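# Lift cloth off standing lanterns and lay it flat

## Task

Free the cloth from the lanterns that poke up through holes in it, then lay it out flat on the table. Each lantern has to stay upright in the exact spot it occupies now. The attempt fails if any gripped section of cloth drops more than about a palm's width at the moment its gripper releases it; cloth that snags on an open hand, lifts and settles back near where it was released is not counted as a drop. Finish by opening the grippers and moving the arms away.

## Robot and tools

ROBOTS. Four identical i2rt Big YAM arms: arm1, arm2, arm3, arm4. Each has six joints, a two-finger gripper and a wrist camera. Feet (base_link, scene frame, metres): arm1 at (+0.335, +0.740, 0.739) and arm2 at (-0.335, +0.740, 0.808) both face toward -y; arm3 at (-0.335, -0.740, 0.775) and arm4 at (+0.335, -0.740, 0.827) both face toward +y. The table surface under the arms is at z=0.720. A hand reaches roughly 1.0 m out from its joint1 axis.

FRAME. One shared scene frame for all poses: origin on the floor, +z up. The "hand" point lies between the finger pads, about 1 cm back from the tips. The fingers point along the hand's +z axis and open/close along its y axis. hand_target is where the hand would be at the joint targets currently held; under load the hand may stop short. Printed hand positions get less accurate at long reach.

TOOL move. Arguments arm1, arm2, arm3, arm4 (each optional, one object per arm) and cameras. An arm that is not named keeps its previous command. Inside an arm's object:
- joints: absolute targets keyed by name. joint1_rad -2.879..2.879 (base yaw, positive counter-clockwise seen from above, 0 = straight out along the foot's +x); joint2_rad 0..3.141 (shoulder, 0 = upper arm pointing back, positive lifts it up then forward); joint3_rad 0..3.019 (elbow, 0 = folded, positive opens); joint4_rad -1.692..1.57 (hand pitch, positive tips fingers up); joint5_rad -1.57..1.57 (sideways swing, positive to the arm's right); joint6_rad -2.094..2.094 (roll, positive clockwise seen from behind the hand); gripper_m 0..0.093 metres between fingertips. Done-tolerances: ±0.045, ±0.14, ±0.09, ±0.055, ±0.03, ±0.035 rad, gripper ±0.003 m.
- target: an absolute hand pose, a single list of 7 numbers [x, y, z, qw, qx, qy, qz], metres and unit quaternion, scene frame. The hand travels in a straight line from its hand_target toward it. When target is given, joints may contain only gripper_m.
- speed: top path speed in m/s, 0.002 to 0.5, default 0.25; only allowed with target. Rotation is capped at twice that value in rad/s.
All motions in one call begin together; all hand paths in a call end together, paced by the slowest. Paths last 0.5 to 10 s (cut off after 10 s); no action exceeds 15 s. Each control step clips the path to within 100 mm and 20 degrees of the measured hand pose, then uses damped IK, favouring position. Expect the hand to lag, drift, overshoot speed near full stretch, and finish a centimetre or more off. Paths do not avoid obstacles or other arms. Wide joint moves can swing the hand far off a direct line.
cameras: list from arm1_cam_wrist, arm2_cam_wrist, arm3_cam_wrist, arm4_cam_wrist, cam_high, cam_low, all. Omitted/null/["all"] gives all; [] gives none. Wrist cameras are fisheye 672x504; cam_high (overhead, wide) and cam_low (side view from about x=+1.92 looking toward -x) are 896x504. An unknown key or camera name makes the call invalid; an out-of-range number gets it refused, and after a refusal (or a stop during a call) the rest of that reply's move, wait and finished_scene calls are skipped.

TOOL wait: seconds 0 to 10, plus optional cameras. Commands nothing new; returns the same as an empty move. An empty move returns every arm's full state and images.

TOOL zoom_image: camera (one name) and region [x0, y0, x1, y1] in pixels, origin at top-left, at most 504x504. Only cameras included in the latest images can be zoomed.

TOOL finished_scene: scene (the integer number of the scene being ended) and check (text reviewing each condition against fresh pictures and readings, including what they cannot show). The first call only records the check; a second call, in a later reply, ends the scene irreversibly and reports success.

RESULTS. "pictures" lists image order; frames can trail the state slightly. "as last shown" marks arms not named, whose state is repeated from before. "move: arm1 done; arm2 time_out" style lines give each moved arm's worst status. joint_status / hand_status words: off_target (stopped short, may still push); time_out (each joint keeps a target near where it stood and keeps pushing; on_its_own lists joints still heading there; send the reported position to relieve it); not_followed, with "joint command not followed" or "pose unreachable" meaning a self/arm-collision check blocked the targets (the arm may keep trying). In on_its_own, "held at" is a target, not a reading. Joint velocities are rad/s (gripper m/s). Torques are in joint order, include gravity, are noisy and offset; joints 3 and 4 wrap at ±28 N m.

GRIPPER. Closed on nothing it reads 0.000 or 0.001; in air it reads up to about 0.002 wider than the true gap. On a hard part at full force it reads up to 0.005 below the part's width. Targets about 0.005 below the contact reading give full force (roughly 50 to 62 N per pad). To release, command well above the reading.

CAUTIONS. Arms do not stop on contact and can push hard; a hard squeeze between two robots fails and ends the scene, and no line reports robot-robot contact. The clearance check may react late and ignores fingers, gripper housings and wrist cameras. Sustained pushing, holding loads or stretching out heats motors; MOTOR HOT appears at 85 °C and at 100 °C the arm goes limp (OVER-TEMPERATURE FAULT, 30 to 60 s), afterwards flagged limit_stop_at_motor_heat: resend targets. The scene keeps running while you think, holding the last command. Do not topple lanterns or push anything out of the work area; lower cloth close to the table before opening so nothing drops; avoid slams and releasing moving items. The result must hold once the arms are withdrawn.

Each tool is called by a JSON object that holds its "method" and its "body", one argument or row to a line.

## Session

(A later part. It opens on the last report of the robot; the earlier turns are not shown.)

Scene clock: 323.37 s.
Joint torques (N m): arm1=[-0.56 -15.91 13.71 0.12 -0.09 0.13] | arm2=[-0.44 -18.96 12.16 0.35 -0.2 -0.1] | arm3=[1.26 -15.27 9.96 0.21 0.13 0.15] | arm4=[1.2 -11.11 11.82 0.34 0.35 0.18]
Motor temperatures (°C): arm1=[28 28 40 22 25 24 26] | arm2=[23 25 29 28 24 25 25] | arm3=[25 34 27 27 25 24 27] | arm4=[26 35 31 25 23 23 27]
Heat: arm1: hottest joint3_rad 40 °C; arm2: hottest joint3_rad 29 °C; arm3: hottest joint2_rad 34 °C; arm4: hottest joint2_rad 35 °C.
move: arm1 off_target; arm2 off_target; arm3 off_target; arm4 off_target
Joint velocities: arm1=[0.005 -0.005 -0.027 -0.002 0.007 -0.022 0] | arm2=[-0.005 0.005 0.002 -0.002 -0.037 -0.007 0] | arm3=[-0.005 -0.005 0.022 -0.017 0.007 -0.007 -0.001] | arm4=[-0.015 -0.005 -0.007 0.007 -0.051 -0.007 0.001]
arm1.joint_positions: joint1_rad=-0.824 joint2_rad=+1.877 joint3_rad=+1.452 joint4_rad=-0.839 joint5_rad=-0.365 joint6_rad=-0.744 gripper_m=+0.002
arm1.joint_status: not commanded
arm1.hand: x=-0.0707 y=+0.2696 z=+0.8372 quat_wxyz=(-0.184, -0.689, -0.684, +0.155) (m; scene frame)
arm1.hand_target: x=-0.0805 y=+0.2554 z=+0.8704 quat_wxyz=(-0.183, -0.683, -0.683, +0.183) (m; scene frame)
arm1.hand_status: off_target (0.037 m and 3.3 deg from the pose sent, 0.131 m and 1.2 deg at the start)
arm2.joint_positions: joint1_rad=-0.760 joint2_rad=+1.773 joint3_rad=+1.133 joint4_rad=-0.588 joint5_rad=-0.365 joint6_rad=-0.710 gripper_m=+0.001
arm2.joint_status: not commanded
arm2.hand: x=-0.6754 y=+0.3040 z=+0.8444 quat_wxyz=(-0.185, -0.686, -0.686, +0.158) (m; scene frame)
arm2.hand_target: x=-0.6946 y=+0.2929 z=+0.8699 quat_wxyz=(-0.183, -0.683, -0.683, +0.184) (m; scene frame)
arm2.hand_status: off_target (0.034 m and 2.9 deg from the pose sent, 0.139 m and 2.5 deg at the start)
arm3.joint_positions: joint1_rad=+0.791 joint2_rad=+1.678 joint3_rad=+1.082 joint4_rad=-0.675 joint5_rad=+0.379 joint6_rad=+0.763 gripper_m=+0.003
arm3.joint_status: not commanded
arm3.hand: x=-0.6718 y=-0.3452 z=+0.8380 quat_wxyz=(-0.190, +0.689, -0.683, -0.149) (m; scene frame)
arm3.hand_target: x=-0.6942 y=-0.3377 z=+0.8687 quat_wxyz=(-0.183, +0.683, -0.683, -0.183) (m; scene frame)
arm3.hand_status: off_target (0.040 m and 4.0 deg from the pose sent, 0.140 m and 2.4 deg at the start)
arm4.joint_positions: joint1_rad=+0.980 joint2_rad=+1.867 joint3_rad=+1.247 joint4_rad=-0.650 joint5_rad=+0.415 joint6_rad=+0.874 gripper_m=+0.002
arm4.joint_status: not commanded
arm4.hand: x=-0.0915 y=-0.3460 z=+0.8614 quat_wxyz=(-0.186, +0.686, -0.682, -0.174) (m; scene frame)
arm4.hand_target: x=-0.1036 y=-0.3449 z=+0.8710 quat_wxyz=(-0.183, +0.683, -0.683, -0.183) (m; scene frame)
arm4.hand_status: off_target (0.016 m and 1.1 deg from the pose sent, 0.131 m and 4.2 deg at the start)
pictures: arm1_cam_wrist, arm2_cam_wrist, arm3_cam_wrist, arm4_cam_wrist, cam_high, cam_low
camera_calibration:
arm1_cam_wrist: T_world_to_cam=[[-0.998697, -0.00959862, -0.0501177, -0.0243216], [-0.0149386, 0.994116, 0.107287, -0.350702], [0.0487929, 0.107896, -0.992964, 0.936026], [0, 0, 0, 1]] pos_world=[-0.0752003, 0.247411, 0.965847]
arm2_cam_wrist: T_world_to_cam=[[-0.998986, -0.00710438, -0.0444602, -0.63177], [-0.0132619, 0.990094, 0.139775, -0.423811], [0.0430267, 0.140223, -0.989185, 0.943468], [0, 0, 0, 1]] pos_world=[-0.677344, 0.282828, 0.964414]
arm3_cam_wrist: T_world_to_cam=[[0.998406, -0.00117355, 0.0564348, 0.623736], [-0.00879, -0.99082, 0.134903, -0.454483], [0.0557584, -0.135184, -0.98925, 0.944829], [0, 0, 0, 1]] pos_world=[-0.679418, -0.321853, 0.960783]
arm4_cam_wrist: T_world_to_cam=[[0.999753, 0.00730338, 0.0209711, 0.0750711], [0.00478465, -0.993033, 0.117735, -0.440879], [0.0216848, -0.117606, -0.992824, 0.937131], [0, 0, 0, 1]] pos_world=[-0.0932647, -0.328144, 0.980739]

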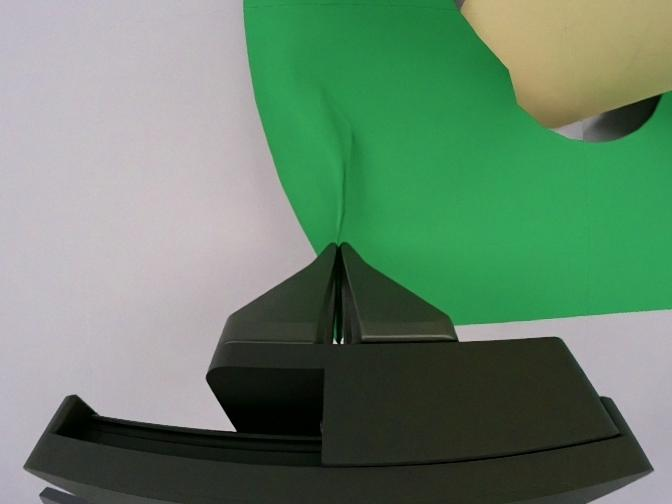

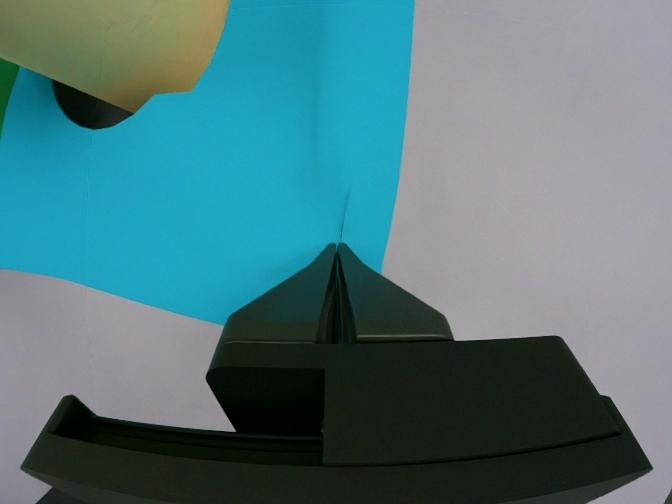

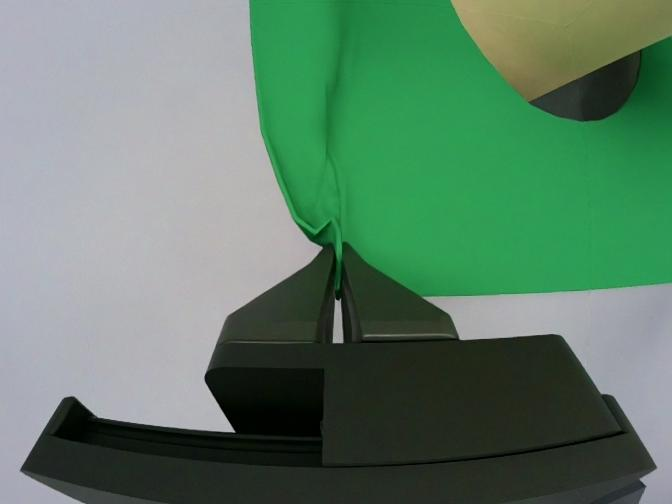

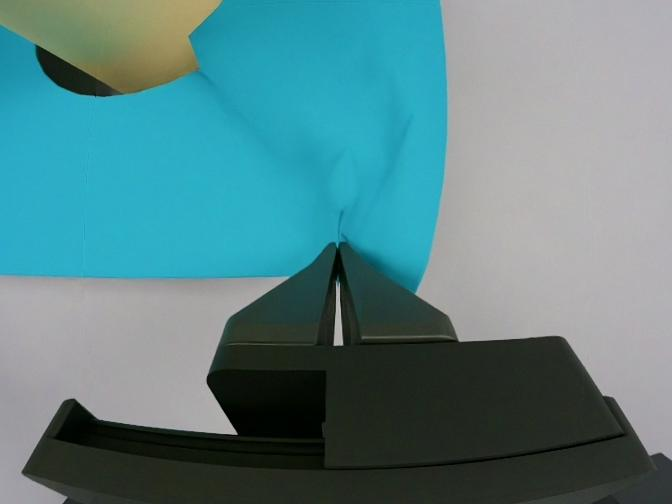

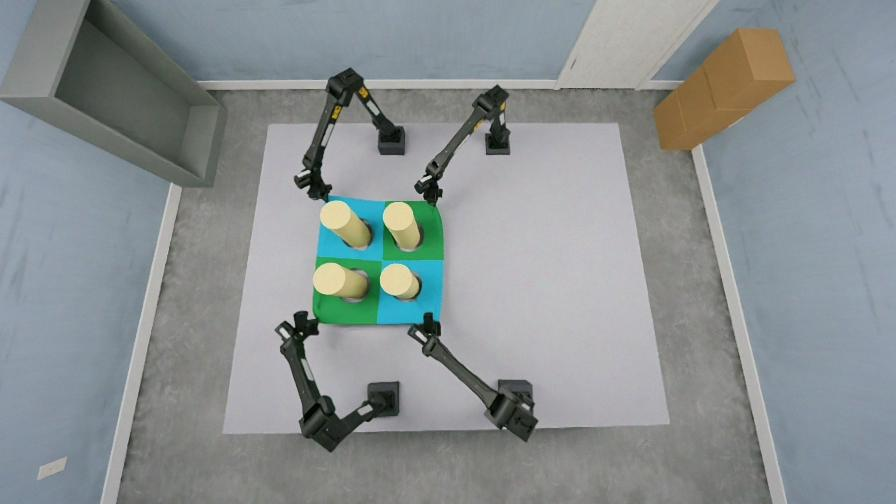

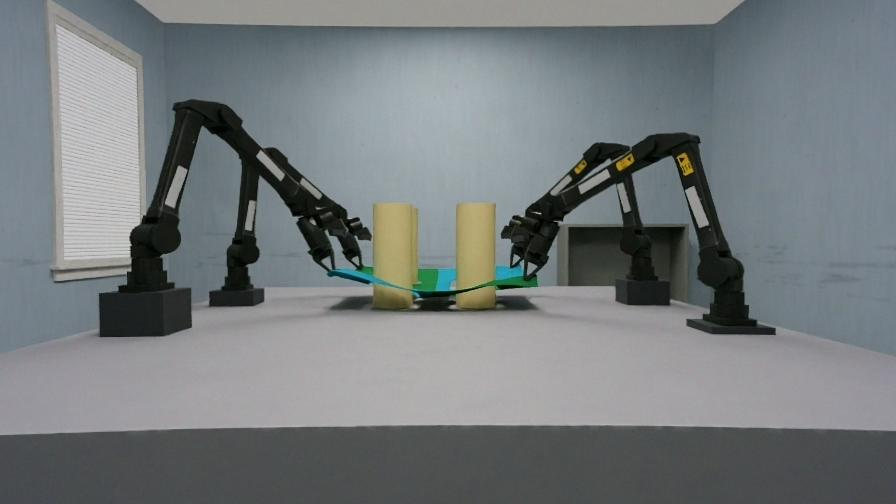

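{"method": "move", "body": {
  "arm1": {"target": [-0.081, 0.258, 1.12, 0.2988, 0.6409, 0.6409, -0.2988], "speed": 0.18},
  "arm2": {"target": [-0.694, 0.295, 1.11, 0.2988, 0.6409, 0.6409, -0.2988], "speed": 0.18},
  "arm3": {"target": [-0.694, -0.338, 1.115, 0.2988, -0.6409, 0.6409, 0.2988], "speed": 0.18},
  "arm4": {"target": [-0.1045, -0.344, 1.10, 0.2988, -0.6409, 0.6409, 0.2988], "speed": 0.18}
}}

Scene clock: 333.90 s.
Joint torques (N m): arm1=[-1.2 -13.39 15.45 0.75 -0.55 0.17] | arm2=[-0.62 -15.33 15.17 0.8 -0.49 -0.02] | arm3=[1.14 -12.57 12.01 0.59 0.37 -0.11] | arm4=[0.91 -9.47 14.64 0.69 0.71 -0.06]
Motor temperatures (°C): arm1=[28 28 41 22 25 24 26] | arm2=[23 26 31 28 24 25 25] | arm3=[25 33 29 27 25 24 28] | arm4=[26 35 32 25 23 23 28]
Heat: arm1: hottest joint3_rad 41 °C; arm2: hottest joint3_rad 31 °C; arm3: hottest joint2_rad 33 °C; arm4: hottest joint2_rad 35 °C.
move: arm1 off_target; arm2 off_target; arm3 off_target; arm4 off_target
Joint velocities: arm1=[-0.005 -0.015 -0.002 0.007 -0.037 -0.022 -0.001] | arm2=[-0.005 0.005 -0.012 -0.017 0.022 0.037 -0.001] | arm3=[-0.005 -0.015 -0.012 -0.012 -0.007 -0.007 0] | arm4=[0.005 0.005 -0.002 -0.017 0.037 -0.081 0]
arm1.joint_positions: joint1_rad=-0.874 joint2_rad=+1.674 joint3_rad=+1.723 joint4_rad=-1.033 joint5_rad=-0.607 joint6_rad=-0.670 gripper_m=+0.002
arm1.joint_status: not commanded
arm1.hand: x=-0.0758 y=+0.2598 z=+1.0872 quat_wxyz=(-0.294, -0.646, -0.648, +0.276) (m; scene frame)
arm1.hand_target: x=-0.0810 y=+0.2588 z=+1.1208 quat_wxyz=(-0.296, -0.640, -0.643, +0.301) (m; scene frame)
arm1.hand_status: off_target (0.033 m and 2.9 deg from the pose sent, 0.283 m and 22.4 deg at the start)
arm2.joint_positions: joint1_rad=-0.830 joint2_rad=+1.472 joint3_rad=+1.293 joint4_rad=-0.781 joint5_rad=-0.618 joint6_rad=-0.644 gripper_m=+0.001
arm2.joint_status: not commanded
arm2.hand: x=-0.6804 y=+0.2987 z=+1.0759 quat_wxyz=(-0.301, -0.646, -0.646, +0.272) (m; scene frame)
arm2.hand_target: x=-0.6947 y=+0.2949 z=+1.1097 quat_wxyz=(-0.300, -0.641, -0.641, +0.299) (m; scene frame)
arm2.hand_status: off_target (0.037 m and 3.2 deg from the pose sent, 0.266 m and 22.0 deg at the start)
arm3.joint_positions: joint1_rad=+0.861 joint2_rad=+1.416 joint3_rad=+1.327 joint4_rad=-0.920 joint5_rad=+0.643 joint6_rad=+0.710 gripper_m=+0.003
arm3.joint_status: not commanded
arm3.hand: x=-0.6828 y=-0.3357 z=+1.0779 quat_wxyz=(-0.303, +0.647, -0.646, -0.269) (m; scene frame)
arm3.hand_target: x=-0.6956 y=-0.3364 z=+1.1134 quat_wxyz=(-0.298, +0.642, -0.639, -0.300) (m; scene frame)
arm3.hand_status: off_target (0.039 m and 3.6 deg from the pose sent, 0.278 m and 22.5 deg at the start)
arm4.joint_positions: joint1_rad=+1.054 joint2_rad=+1.589 joint3_rad=+1.384 joint4_rad=-0.844 joint5_rad=+0.701 joint6_rad=+0.833 gripper_m=+0.002
arm4.joint_status: not commanded
arm4.hand: x=-0.0941 y=-0.3472 z=+1.0835 quat_wxyz=(-0.296, +0.641, -0.646, -0.290) (m; scene frame)
arm4.hand_target: x=-0.1025 y=-0.3457 z=+1.1009 quat_wxyz=(-0.298, +0.641, -0.641, -0.300) (m; scene frame)
arm4.hand_status: off_target (0.020 m and 1.3 deg from the pose sent, 0.239 m and 20.5 deg at the start)
pictures: arm1_cam_wrist, arm2_cam_wrist, arm3_cam_wrist, arm4_cam_wrist, cam_high, cam_low
camera_calibration:
arm1_cam_wrist: T_world_to_cam=[[-0.999352, -0.0209446, -0.0292706, -0.0368347], [-0.0134247, 0.971468, -0.236789, 0.0122202], [0.0333949, -0.236243, -0.97112, 1.25001], [0, 0, 0, 1]] pos_world=[-0.0783908, 0.282664, 1.21573]
arm2_cam_wrist: T_world_to_cam=[[-0.99884, -0.0171981, -0.0449728, -0.622875], [-0.00776074, 0.979326, -0.20214, -0.0761067], [0.0475195, -0.201557, -0.978323, 1.26696], [0, 0, 0, 1]] pos_world=[-0.682948, 0.319185, 1.1961]
arm3_cam_wrist: T_world_to_cam=[[0.998914, -0.0145782, 0.0442583, 0.630118], [-0.00484696, -0.977156, -0.212468, -0.0958003], [0.0463447, 0.212023, -0.976165, 1.28006], [0, 0, 0, 1]] pos_world=[-0.689222, -0.355828, 1.20131]
arm4_cam_wrist: T_world_to_cam=[[0.999923, -0.00730533, 0.0100802, 0.0797372], [-0.00491113, -0.975529, -0.219817, -0.0973034], [0.0114394, 0.219751, -0.975489, 1.25493], [0, 0, 0, 1]] pos_world=[-0.0945645, -0.370112, 1.20198]

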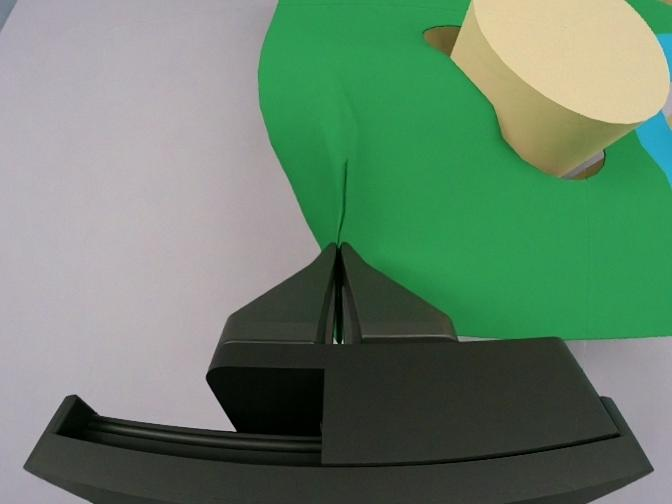

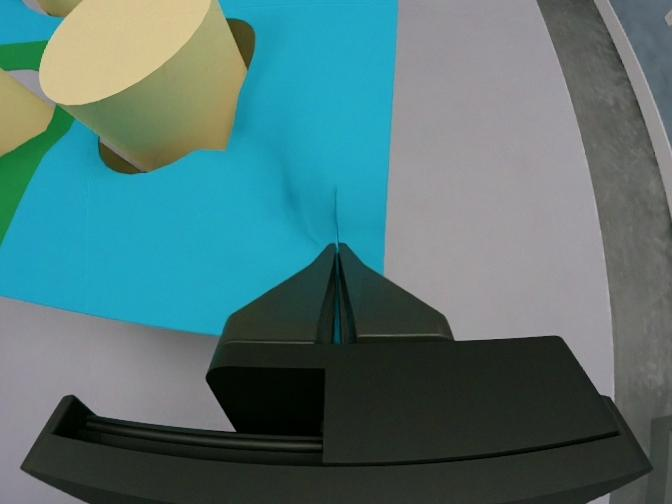

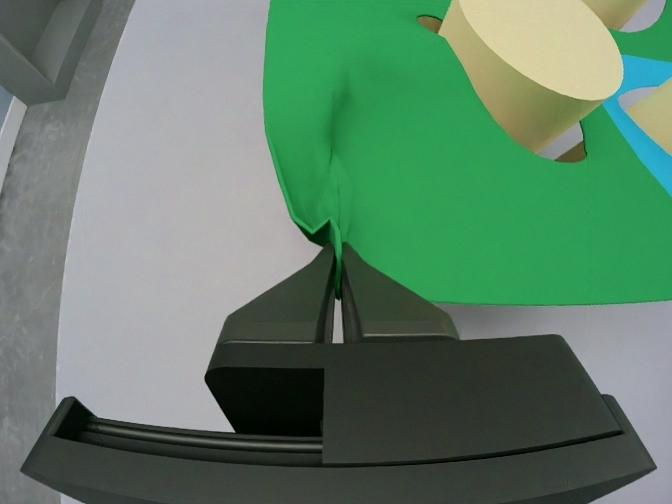

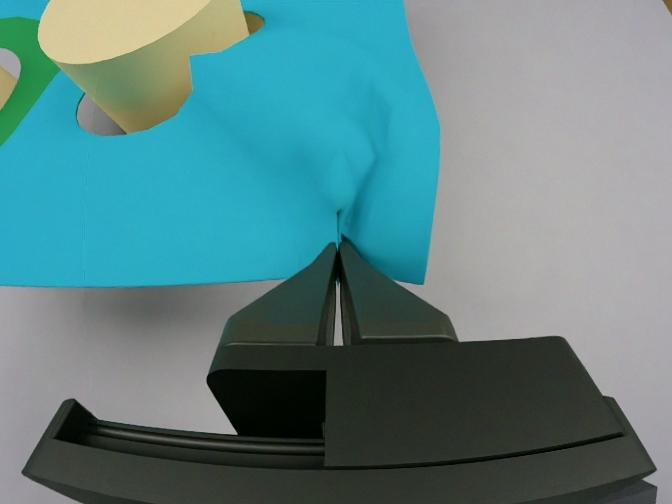

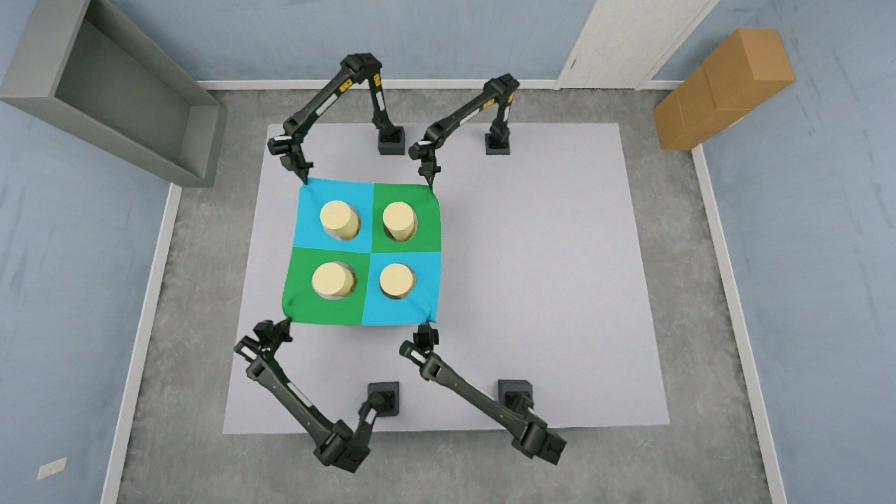

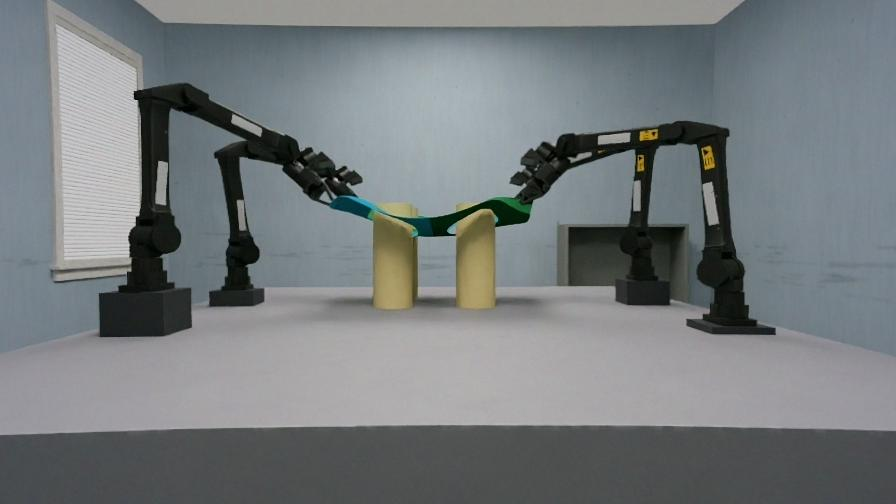

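{"method": "move", "body": {
  "arm1": {"target": [-0.076, 0.262, 1.31, 0.4056, 0.5792, 0.5792, -0.4056], "speed": 0.2},
  "arm2": {"target": [-0.698, 0.298, 1.31, 0.4056, 0.5792, 0.5792, -0.4056], "speed": 0.2},
  "arm3": {"target": [-0.698, -0.341, 1.31, 0.4056, -0.5792, 0.5792, 0.4056], "speed": 0.2},
  "arm4": {"target": [-0.098, -0.347, 1.30, 0.4056, -0.5792, 0.5792, 0.4056], "speed": 0.2}
}}

Scene clock: 340.80 s.
Joint torques (N m): arm1=[-1.08 -12.57 15.45 1.7 -0.48 0.14] | arm2=[-0.67 -14.62 15.88 2.36 -0.41 0] | arm3=[1.2 -11.16 11.93 2.11 0.22 -0.12] | arm4=[0.73 -8.82 15.83 1.77 0.75 -0.07]
Motor temperatures (°C): arm1=[28 29 43 22 25 24 27] | arm2=[23 25 32 28 24 25 25] | arm3=[25 34 30 27 25 24 28] | arm4=[26 36 35 25 23 23 28]
Heat: arm1: hottest joint3_rad 43 °C; arm2: hottest joint3_rad 32 °C; arm3: hottest joint2_rad 34 °C; arm4: hottest joint2_rad 36 °C.
move: arm1 off_target; arm2 off_target; arm3 off_target; arm4 off_target
Joint velocities: arm1=[-0.015 0.005 -0.007 0.007 -0.022 -0.051 0] | arm2=[-0.005 -0.015 0.007 -0.002 0.037 -0.037 0] | arm3=[0.024 -0.015 -0.012 -0.002 -0.051 0.007 0.001] | arm4=[0.005 0.005 -0.002 0.002 0.037 -0.022 0]
arm1.joint_positions: joint1_rad=-0.915 joint2_rad=+1.633 joint3_rad=+2.000 joint4_rad=-0.993 joint5_rad=-0.819 joint6_rad=-0.445 gripper_m=+0.002
arm1.joint_status: not commanded
arm1.hand: x=-0.0744 y=+0.2608 z=+1.2767 quat_wxyz=(-0.402, -0.594, -0.584, +0.380) (m; scene frame)
arm1.hand_target: x=-0.0746 y=+0.2639 z=+1.3092 quat_wxyz=(-0.402, -0.579, -0.582, +0.407) (m; scene frame)
arm1.hand_status: off_target (0.033 m and 3.4 deg from the pose sent, 0.223 m and 22.5 deg at the start)
arm2.joint_positions: joint1_rad=-0.890 joint2_rad=+1.394 joint3_rad=+1.540 joint4_rad=-0.776 joint5_rad=-0.843 joint6_rad=-0.426 gripper_m=+0.001
arm2.joint_status: not commanded
arm2.hand: x=-0.6901 y=+0.2960 z=+1.2650 quat_wxyz=(-0.411, -0.599, -0.582, +0.365) (m; scene frame)
arm2.hand_target: x=-0.6972 y=+0.2992 z=+1.3092 quat_wxyz=(-0.406, -0.579, -0.579, +0.405) (m; scene frame)
arm2.hand_status: off_target (0.046 m and 5.3 deg from the pose sent, 0.235 m and 22.3 deg at the start)
arm3.joint_positions: joint1_rad=+0.922 joint2_rad=+1.365 joint3_rad=+1.616 joint4_rad=-0.924 joint5_rad=+0.889 joint6_rad=+0.488 gripper_m=+0.003
arm3.joint_status: not commanded
arm3.hand: x=-0.6909 y=-0.3341 z=+1.2719 quat_wxyz=(-0.415, +0.596, -0.581, -0.367) (m; scene frame)
arm3.hand_target: x=-0.6983 y=-0.3406 z=+1.3096 quat_wxyz=(-0.406, +0.580, -0.577, -0.407) (m; scene frame)
arm3.hand_status: off_target (0.039 m and 4.9 deg from the pose sent, 0.233 m and 22.4 deg at the start)
arm4.joint_positions: joint1_rad=+1.105 joint2_rad=+1.485 joint3_rad=+1.593 joint4_rad=-0.830 joint5_rad=+0.958 joint6_rad=+0.587 gripper_m=+0.002
arm4.joint_status: not commanded
arm4.hand: x=-0.0931 y=-0.3478 z=+1.2721 quat_wxyz=(-0.405, +0.592, -0.580, -0.387) (m; scene frame)
arm4.hand_target: x=-0.0953 y=-0.3490 z=+1.2998 quat_wxyz=(-0.404, +0.579, -0.580, -0.406) (m; scene frame)
arm4.hand_status: off_target (0.028 m and 2.6 deg from the pose sent, 0.217 m and 21.1 deg at the start)
pictures: arm1_cam_wrist, arm2_cam_wrist, arm3_cam_wrist, arm4_cam_wrist, cam_high, cam_low
camera_calibration:
arm1_cam_wrist: T_world_to_cam=[[-0.999226, -0.0159777, -0.0359322, -0.0225536], [0.00636606, 0.835961, -0.548752, 0.491201], [0.0388057, -0.548557, -0.835212, 1.34261], [0, 0, 0, 1]] pos_world=[-0.0777639, 0.325511, 1.3901]
arm2_cam_wrist: T_world_to_cam=[[-0.996961, -0.0178565, -0.0758336, -0.583582], [0.0230582, 0.86214, -0.506146, 0.405135], [0.0744171, -0.506356, -0.859107, 1.40981], [0, 0, 0, 1]] pos_world=[-0.696064, 0.354163, 1.37198]
arm3_cam_wrist: T_world_to_cam=[[0.997475, -0.0152434, 0.0693608, 0.596483], [0.0235155, -0.850695, -0.525133, 0.406507], [0.0670097, 0.525438, -0.848189, 1.42567], [0, 0, 0, 1]] pos_world=[-0.700069, -0.394194, 1.38133]
arm4_cam_wrist: T_world_to_cam=[[0.999302, 0.000724765, 0.0373613, 0.0448737], [0.0203363, -0.849337, -0.527459, 0.381084], [0.0313501, 0.52785, -0.848759, 1.38683], [0, 0, 0, 1]] pos_world=[-0.0960694, -0.408403, 1.37641]

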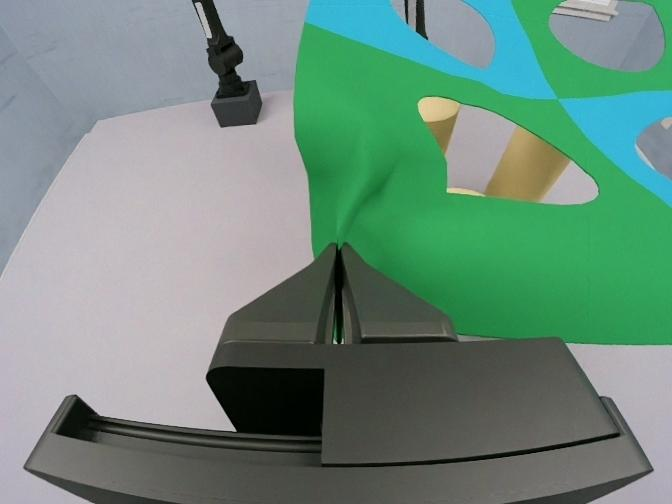

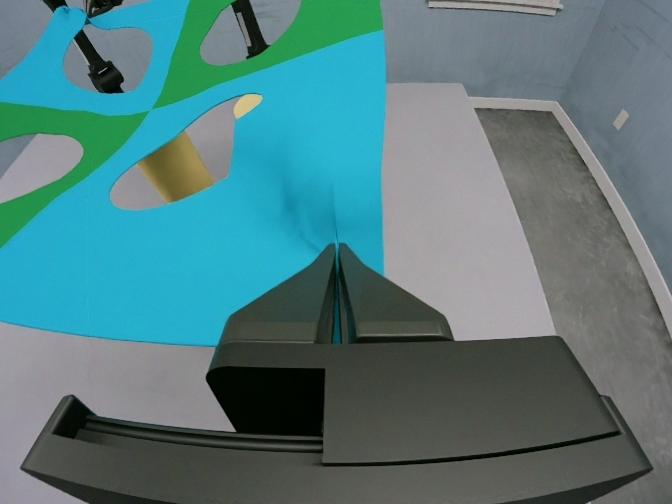

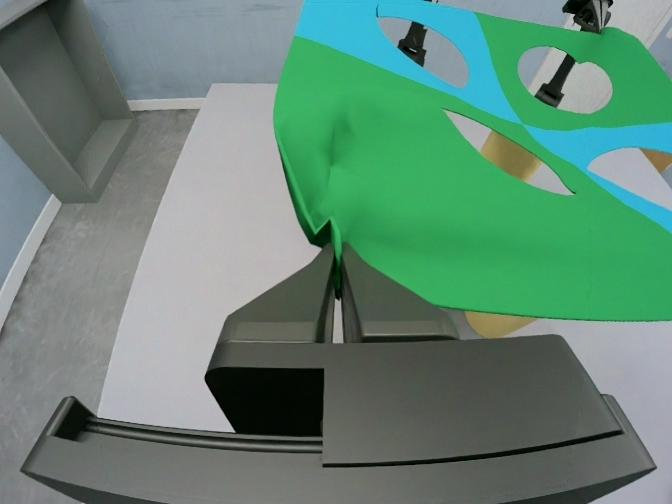

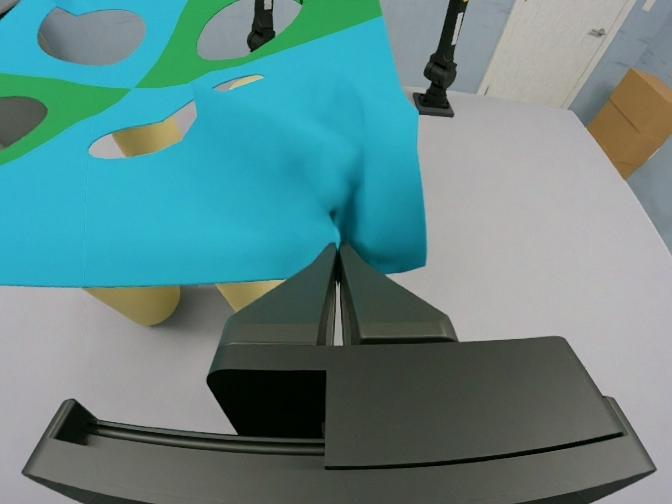

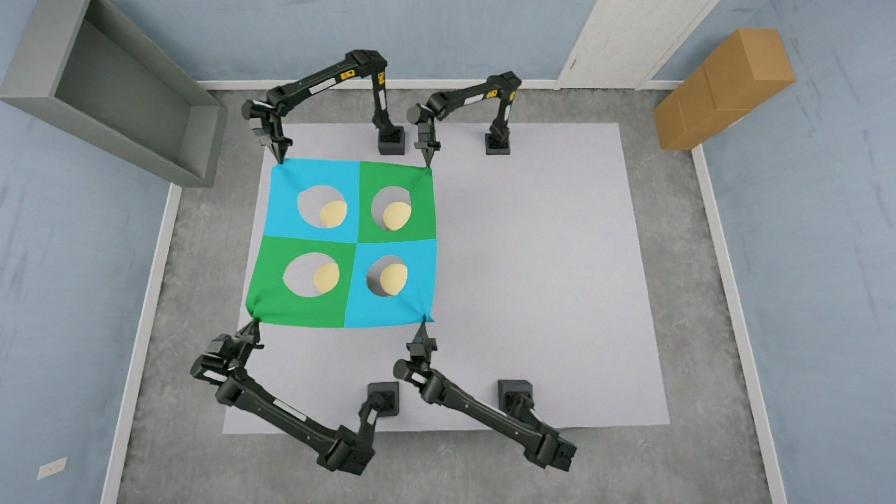

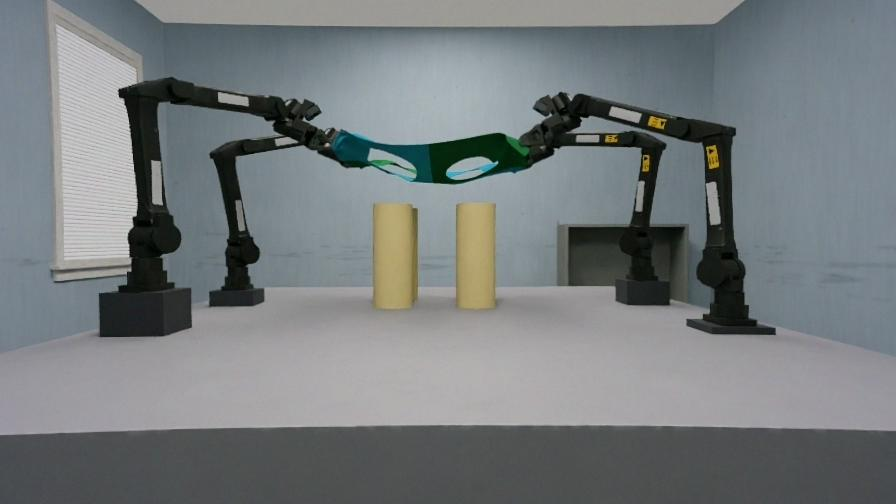

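{"method": "move", "body": {
  "arm1": {"target": [0.564, 0.262, 1.31, 0.4056, 0.5792, 0.5792, -0.4056], "speed": 0.3},
  "arm2": {"target": [-0.058, 0.298, 1.31, 0.4056, 0.5792, 0.5792, -0.4056], "speed": 0.3},
  "arm3": {"target": [-0.058, -0.341, 1.31, 0.4056, -0.5792, 0.5792, 0.4056], "speed": 0.3},
  "arm4": {"target": [0.542, -0.347, 1.30, 0.4056, -0.5792, 0.5792, 0.4056], "speed": 0.3}
}}

Scene clock: 351.80 s.
Joint torques (N m): arm1=[-1.38 -8 16.16 1.1 0.35 0.17] | arm2=[-0.32 -12.45 16.34 1.09 0.53 0.01] | arm3=[0.91 -8.76 12.42 0.76 -0.32 -0.17] | arm4=[-0.21 -2.49 17.03 1.96 -0.26 -0.09]
Motor temperatures (°C): arm1=[28 30 42 22 25 24 27] | arm2=[23 25 33 28 24 25 25] | arm3=[25 34 33 27 25 24 28] | arm4=[26 36 37 25 23 23 28]
Heat: arm1: hottest joint3_rad 42 °C; arm2: hottest joint3_rad 33 °C; arm3: hottest joint2_rad 34 °C; arm4: hottest joint3_rad 37 °C.
move: arm1 off_target; arm2 off_target; arm3 off_target; arm4 off_target
Joint velocities: arm1=[-0.005 -0.005 -0.007 0.002 -0.007 -0.095 0] | arm2=[-0.005 -0.024 -0.007 0.002 -0.022 0.066 -0.001] | arm3=[-0.005 -0.005 -0.002 -0.002 -0.007 -0.007 -0.001] | arm4=[-0.015 -0.005 -0.007 -0.002 -0.022 -0.051 0.001]
arm1.joint_positions: joint1_rad=+0.610 joint2_rad=+1.284 joint3_rad=+1.605 joint4_rad=-0.837 joint5_rad=+0.573 joint6_rad=+0.251 gripper_m=+0.002
arm1.joint_status: not commanded
arm1.hand: x=+0.5731 y=+0.2607 z=+1.2705 quat_wxyz=(-0.374, -0.581, -0.603, +0.399) (m; scene frame)
arm1.hand_target: x=+0.5707 y=+0.2657 z=+1.3088 quat_wxyz=(-0.404, -0.582, -0.581, +0.401) (m; scene frame)
arm1.hand_status: off_target (0.041 m and 4.6 deg from the pose sent, 0.639 m and 3.4 deg at the start)
arm2.joint_positions: joint1_rad=+0.805 joint2_rad=+1.246 joint3_rad=+1.385 joint4_rad=-0.674 joint5_rad=+0.719 joint6_rad=+0.307 gripper_m=+0.001
arm2.joint_status: not commanded
arm2.hand: x=-0.0465 y=+0.2930 z=+1.2666 quat_wxyz=(-0.378, -0.570, -0.607, +0.404) (m; scene frame)
arm2.hand_target: x=-0.0538 y=+0.2914 z=+1.3094 quat_wxyz=(-0.405, -0.578, -0.580, +0.407) (m; scene frame)
arm2.hand_status: off_target (0.045 m and 4.6 deg from the pose sent, 0.634 m and 5.3 deg at the start)
arm3.joint_positions: joint1_rad=-0.903 joint2_rad=+1.210 joint3_rad=+1.447 joint4_rad=-0.804 joint5_rad=-0.786 joint6_rad=-0.353 gripper_m=+0.003
arm3.joint_status: not commanded
arm3.hand: x=-0.0460 y=-0.3354 z=+1.2738 quat_wxyz=(-0.383, +0.568, -0.603, -0.409) (m; scene frame)
arm3.hand_target: x=-0.0552 y=-0.3361 z=+1.3108 quat_wxyz=(-0.408, +0.577, -0.577, -0.409) (m; scene frame)
arm3.hand_status: off_target (0.039 m and 4.0 deg from the pose sent, 0.634 m and 4.9 deg at the start)
arm4.joint_positions: joint1_rad=-0.673 joint2_rad=+0.994 joint3_rad=+1.140 joint4_rad=-0.669 joint5_rad=-0.658 joint6_rad=-0.289 gripper_m=+0.002
arm4.joint_status: not commanded
arm4.hand: x=+0.5377 y=-0.3468 z=+1.2653 quat_wxyz=(-0.376, +0.580, -0.598, -0.405) (m; scene frame)
arm4.hand_target: x=+0.5415 y=-0.3477 z=+1.2992 quat_wxyz=(-0.407, +0.581, -0.579, -0.403) (m; scene frame)
arm4.hand_status: off_target (0.035 m and 4.0 deg from the pose sent, 0.636 m and 2.6 deg at the start)
pictures: arm1_cam_wrist, arm2_cam_wrist, arm3_cam_wrist, arm4_cam_wrist, cam_high, cam_low
camera_calibration:
arm1_cam_wrist: T_world_to_cam=[[-0.99889, -0.0158252, 0.0443742, 0.521955], [-0.0371395, 0.844015, -0.535032, 0.489214], [-0.0289855, -0.536086, -0.843666, 1.35856], [0, 0, 0, 1]] pos_world=[0.578923, 0.323659, 1.38475]
arm2_cam_wrist: T_world_to_cam=[[-0.998358, -0.0256079, 0.051231, -0.100518], [-0.0483671, 0.856029, -0.51466, 0.402978], [-0.0306758, -0.516293, -0.855862, 1.35568], [0, 0, 0, 1]] pos_world=[-0.0392761, 0.352391, 1.37282]
arm3_cam_wrist: T_world_to_cam=[[0.99826, -0.015909, -0.0567865, 0.113599], [-0.0440329, -0.841615, -0.538279, 0.407888], [-0.0392289, 0.539843, -0.840851, 1.37536], [0, 0, 0, 1]] pos_world=[-0.0414867, -0.397388, 1.38248]
arm4_cam_wrist: T_world_to_cam=[[0.999118, 0.00333715, -0.0418607, -0.484012], [-0.0186385, -0.858031, -0.51326, 0.365524], [-0.0376306, 0.513587, -0.857212, 1.40357], [0, 0, 0, 1]] pos_world=[0.543215, -0.405608, 1.3705]

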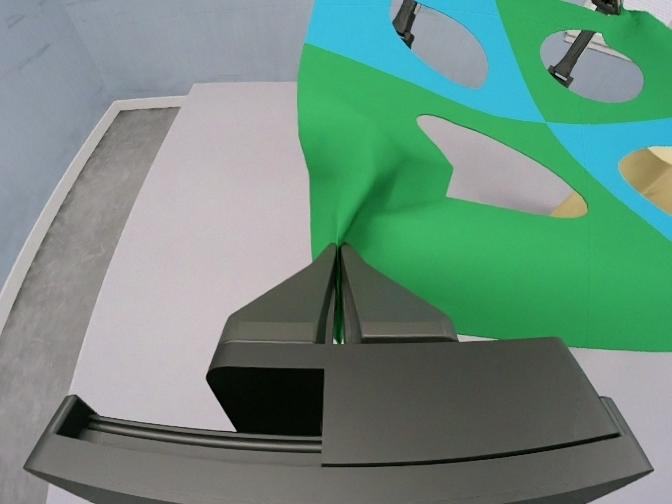

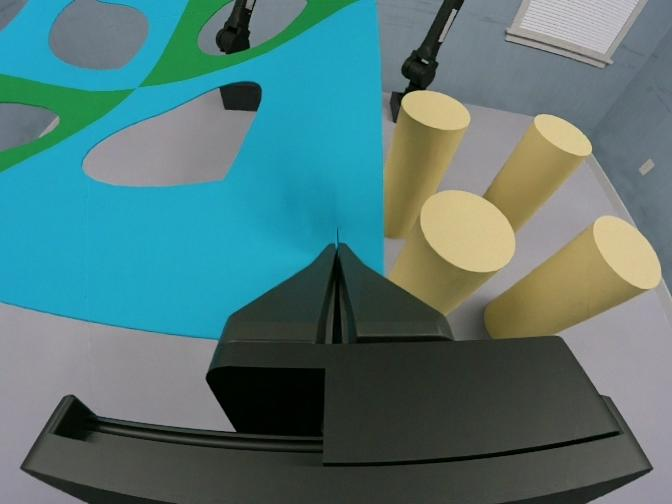

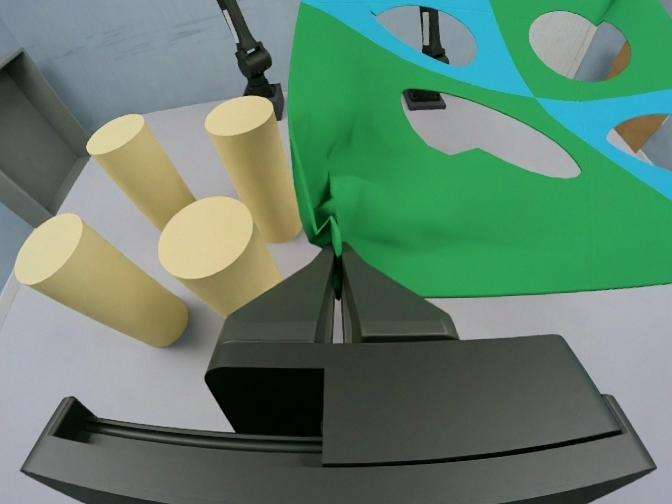

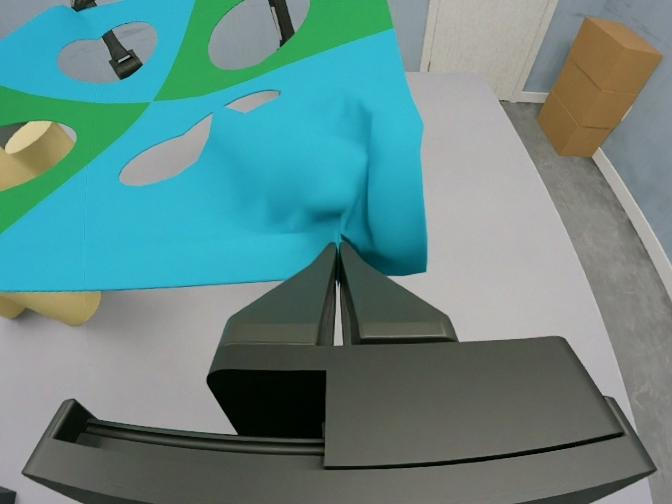

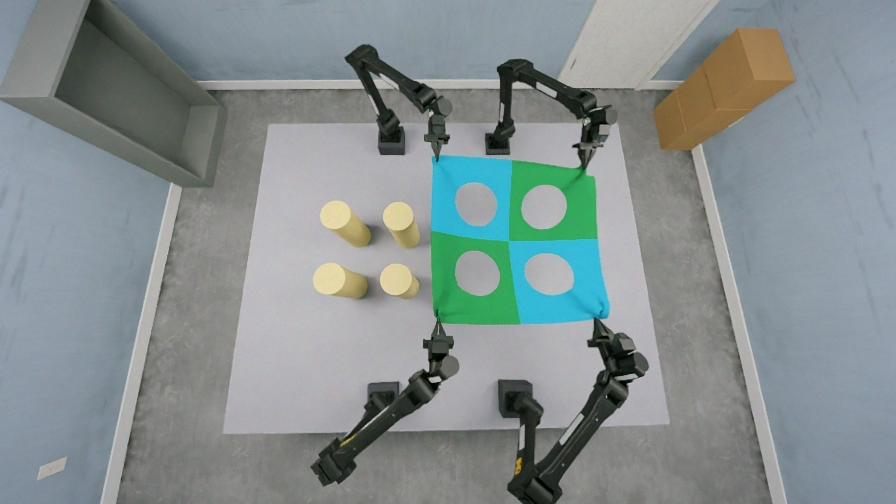

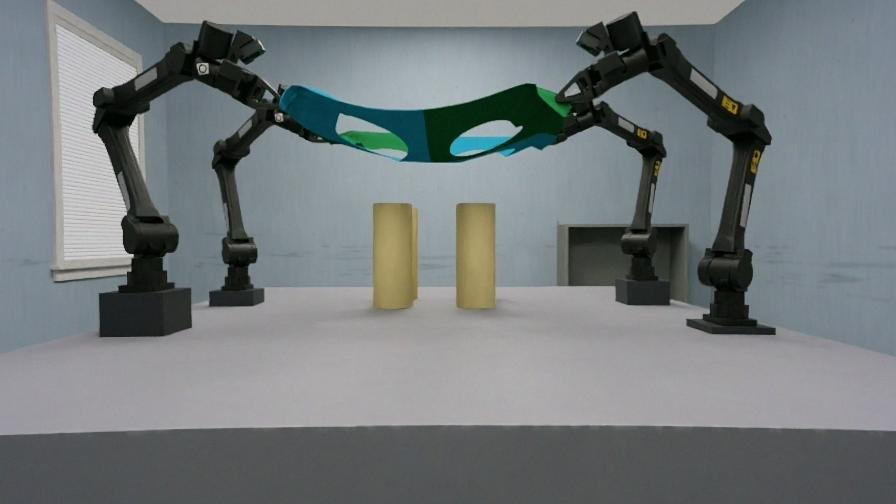

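{"method": "move", "body": {
  "arm1": {"target": [0.572, 0.272, 0.79, 0.183, 0.683, 0.683, -0.183], "speed": 0.25},
  "arm2": {"target": [-0.055, 0.303, 0.79, 0.183, 0.683, 0.683, -0.183], "speed": 0.25},
  "arm3": {"target": [-0.055, -0.338, 0.79, 0.183, -0.683, 0.683, 0.183], "speed": 0.25},
  "arm4": {"target": [0.568, -0.357, 0.79, 0.183, -0.683, 0.683, 0.183], "speed": 0.25}
}}

Scene clock: 369.47 s.
Joint torques (N m): arm1=[-1.49 -10.81 8.38 1.4 0.05 0.2] | arm2=[0.03 -17.38 5.68 1.03 0.05 0] | arm3=[1.08 -12.1 5.14 0.68 -0.15 -0.11] | arm4=[-0.03 -7.53 7.68 1.85 0.46 -0.08]
Motor temperatures (°C): arm1=[28 29 46 22 25 24 27] | arm2=[23 25 37 28 24 25 25] | arm3=[25 34 34 27 25 24 28] | arm4=[26 35 38 25 23 23 28]
Heat: arm1: hottest joint3_rad 46 °C; arm2: hottest joint3_rad 37 °C; arm3: hottest joint2_rad 34 °C; arm4: hottest joint3_rad 38 °C.
move: arm1 off_target; arm2 done; arm3 done; arm4 off_target
Joint velocities: arm1=[-0.005 -0.015 0.017 -0.002 -0.037 -0.007 0] | arm2=[-0.005 -0.024 -0.002 -0.012 -0.125 -0.037 -0.001] | arm3=[-0.024 0.005 -0.007 0.002 -0.007 -0.022 0] | arm4=[0.005 -0.015 -0.007 -0.002 0.022 -0.022 0]
arm1.joint_positions: joint1_rad=+0.534 joint2_rad=+1.660 joint3_rad=+0.960 joint4_rad=-0.449 joint5_rad=+0.249 joint6_rad=+0.480 gripper_m=+0.002
arm1.joint_status: not commanded
arm1.hand: x=+0.5667 y=+0.2798 z=+0.7803 quat_wxyz=(-0.170, -0.680, -0.691, +0.179) (m; scene frame)
arm1.hand_target: x=+0.5701 y=+0.2748 z=+0.7887 quat_wxyz=(-0.186, -0.684, -0.682, +0.178) (m; scene frame)
arm1.hand_status: off_target (0.014 m and 1.8 deg from the pose sent, 0.481 m and 36.4 deg at the start)
arm2.joint_positions: joint1_rad=+0.694 joint2_rad=+1.775 joint3_rad=+0.930 joint4_rad=-0.290 joint5_rad=+0.328 joint6_rad=+0.598 gripper_m=+0.001
arm2.joint_status: not commanded
arm2.hand: x=-0.0522 y=+0.3020 z=+0.7933 quat_wxyz=(-0.187, -0.679, -0.685, +0.187) (m; scene frame)
arm2.hand_target: x=-0.0582 y=+0.3066 z=+0.7904 quat_wxyz=(-0.182, -0.683, -0.683, +0.184) (m; scene frame)
arm2.hand_status: done (0.004 m and 0.8 deg from the pose sent, 0.477 m and 37.4 deg at the start)
arm3.joint_positions: joint1_rad=-0.772 joint2_rad=+1.659 joint3_rad=+0.869 joint4_rad=-0.372 joint5_rad=-0.334 joint6_rad=-0.633 gripper_m=+0.003
arm3.joint_status: not commanded
arm3.hand: x=-0.0512 y=-0.3421 z=+0.7938 quat_wxyz=(-0.188, +0.672, -0.692, -0.183) (m; scene frame)
arm3.hand_target: x=-0.0594 y=-0.3423 z=+0.7913 quat_wxyz=(-0.184, +0.680, -0.686, -0.184) (m; scene frame)
arm3.hand_status: done (0.007 m and 1.7 deg from the pose sent, 0.484 m and 38.3 deg at the start)
arm4.joint_positions: joint1_rad=-0.620 joint2_rad=+1.720 joint3_rad=+0.704 joint4_rad=-0.170 joint5_rad=-0.320 joint6_rad=-0.581 gripper_m=+0.002
arm4.joint_status: not commanded
arm4.hand: x=+0.5574 y=-0.3614 z=+0.7797 quat_wxyz=(-0.162, +0.681, -0.689, -0.189) (m; scene frame)
arm4.hand_target: x=+0.5702 y=-0.3541 z=+0.7880 quat_wxyz=(-0.184, +0.683, -0.683, -0.181) (m; scene frame)
arm4.hand_status: off_target (0.015 m and 2.7 deg from the pose sent, 0.476 m and 37.2 deg at the start)
pictures: arm1_cam_wrist, arm2_cam_wrist, arm3_cam_wrist, arm4_cam_wrist, cam_high, cam_low
camera_calibration:
arm1_cam_wrist: T_world_to_cam=[[-0.999807, -0.0184641, 0.00675526, 0.568216], [-0.0177619, 0.995569, 0.0923437, -0.33237], [-0.00843037, 0.0922058, -0.995704, 0.886221], [0, 0, 0, 1]] pos_world=[0.569674, 0.259674, 0.909268]
arm2_cam_wrist: T_world_to_cam=[[-0.99997, -0.00591169, -0.0049103, -0.0432826], [-0.00635719, 0.995331, 0.096311, -0.373175], [0.00431801, 0.0963393, -0.995339, 0.882528], [0, 0, 0, 1]] pos_world=[-0.0494644, 0.286155, 0.914143]
arm3_cam_wrist: T_world_to_cam=[[0.999692, -0.0247583, -0.00185643, 0.0448842], [-0.024494, -0.995709, 0.0892425, -0.406211], [-0.00405796, -0.0891695, -0.996008, 0.884942], [0, 0, 0, 1]] pos_world=[-0.051229, -0.324447, 0.917744]
arm4_cam_wrist: T_world_to_cam=[[0.999309, 0.00489255, -0.0368423, -0.527395], [0.00965229, -0.991448, 0.130147, -0.461561], [-0.0358905, -0.130413, -0.99081, 0.865996], [0, 0, 0, 1]] pos_world=[0.562567, -0.342096, 0.898677]

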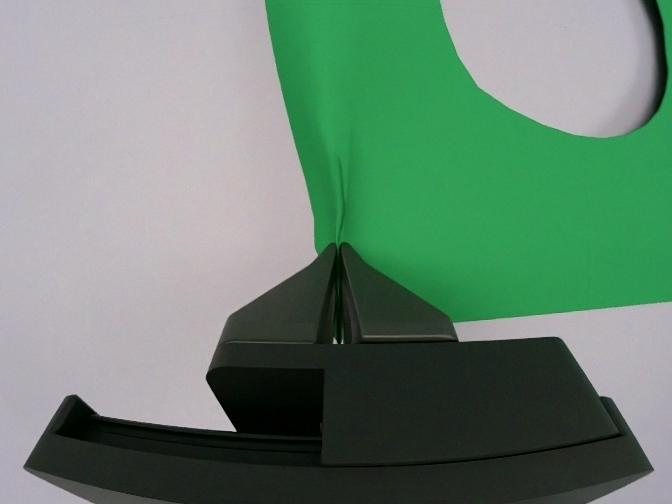

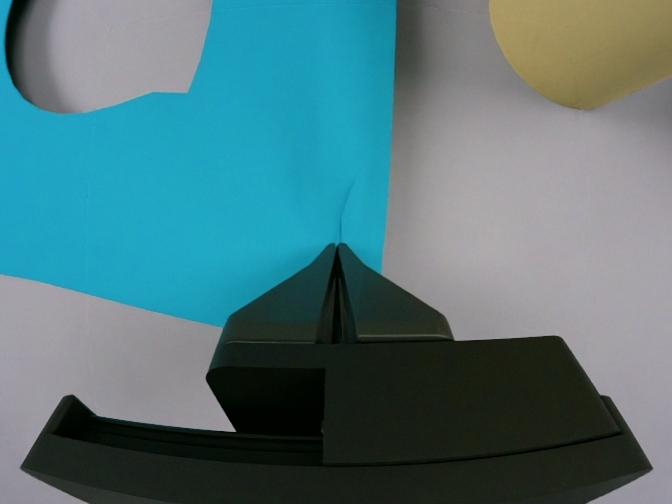

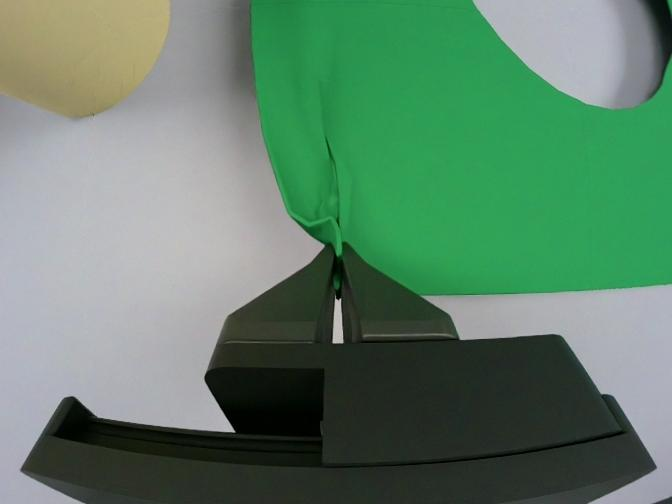

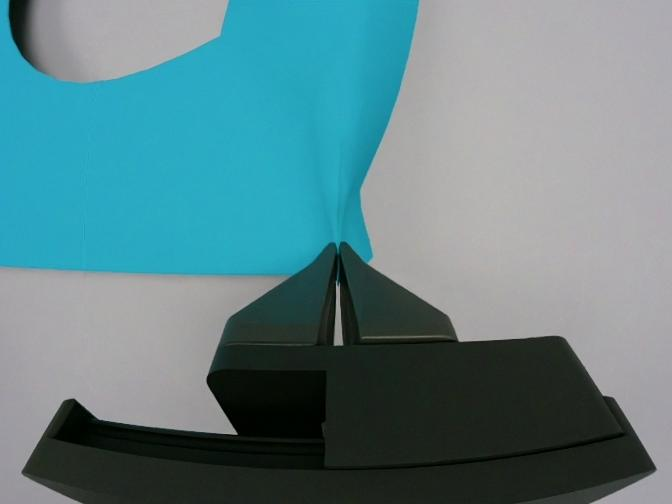

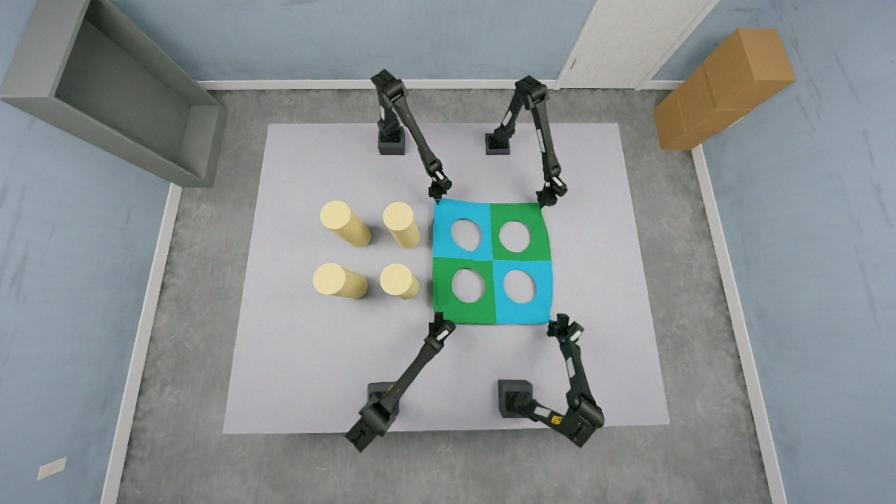

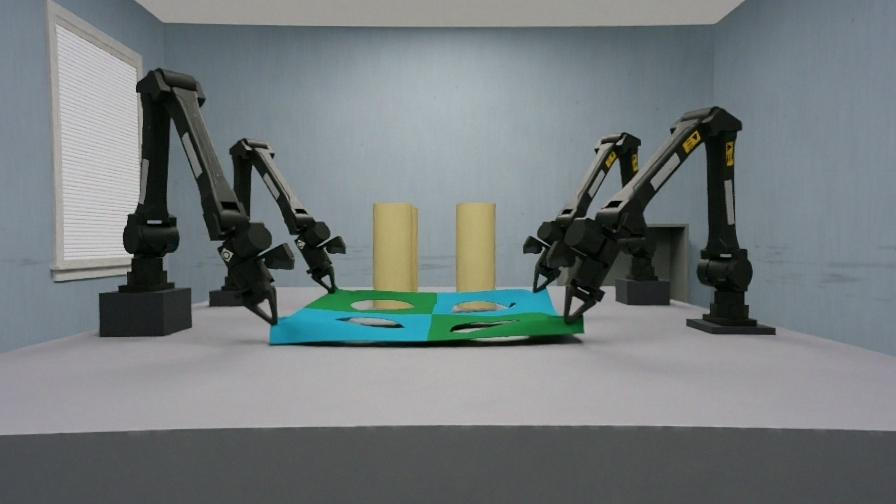

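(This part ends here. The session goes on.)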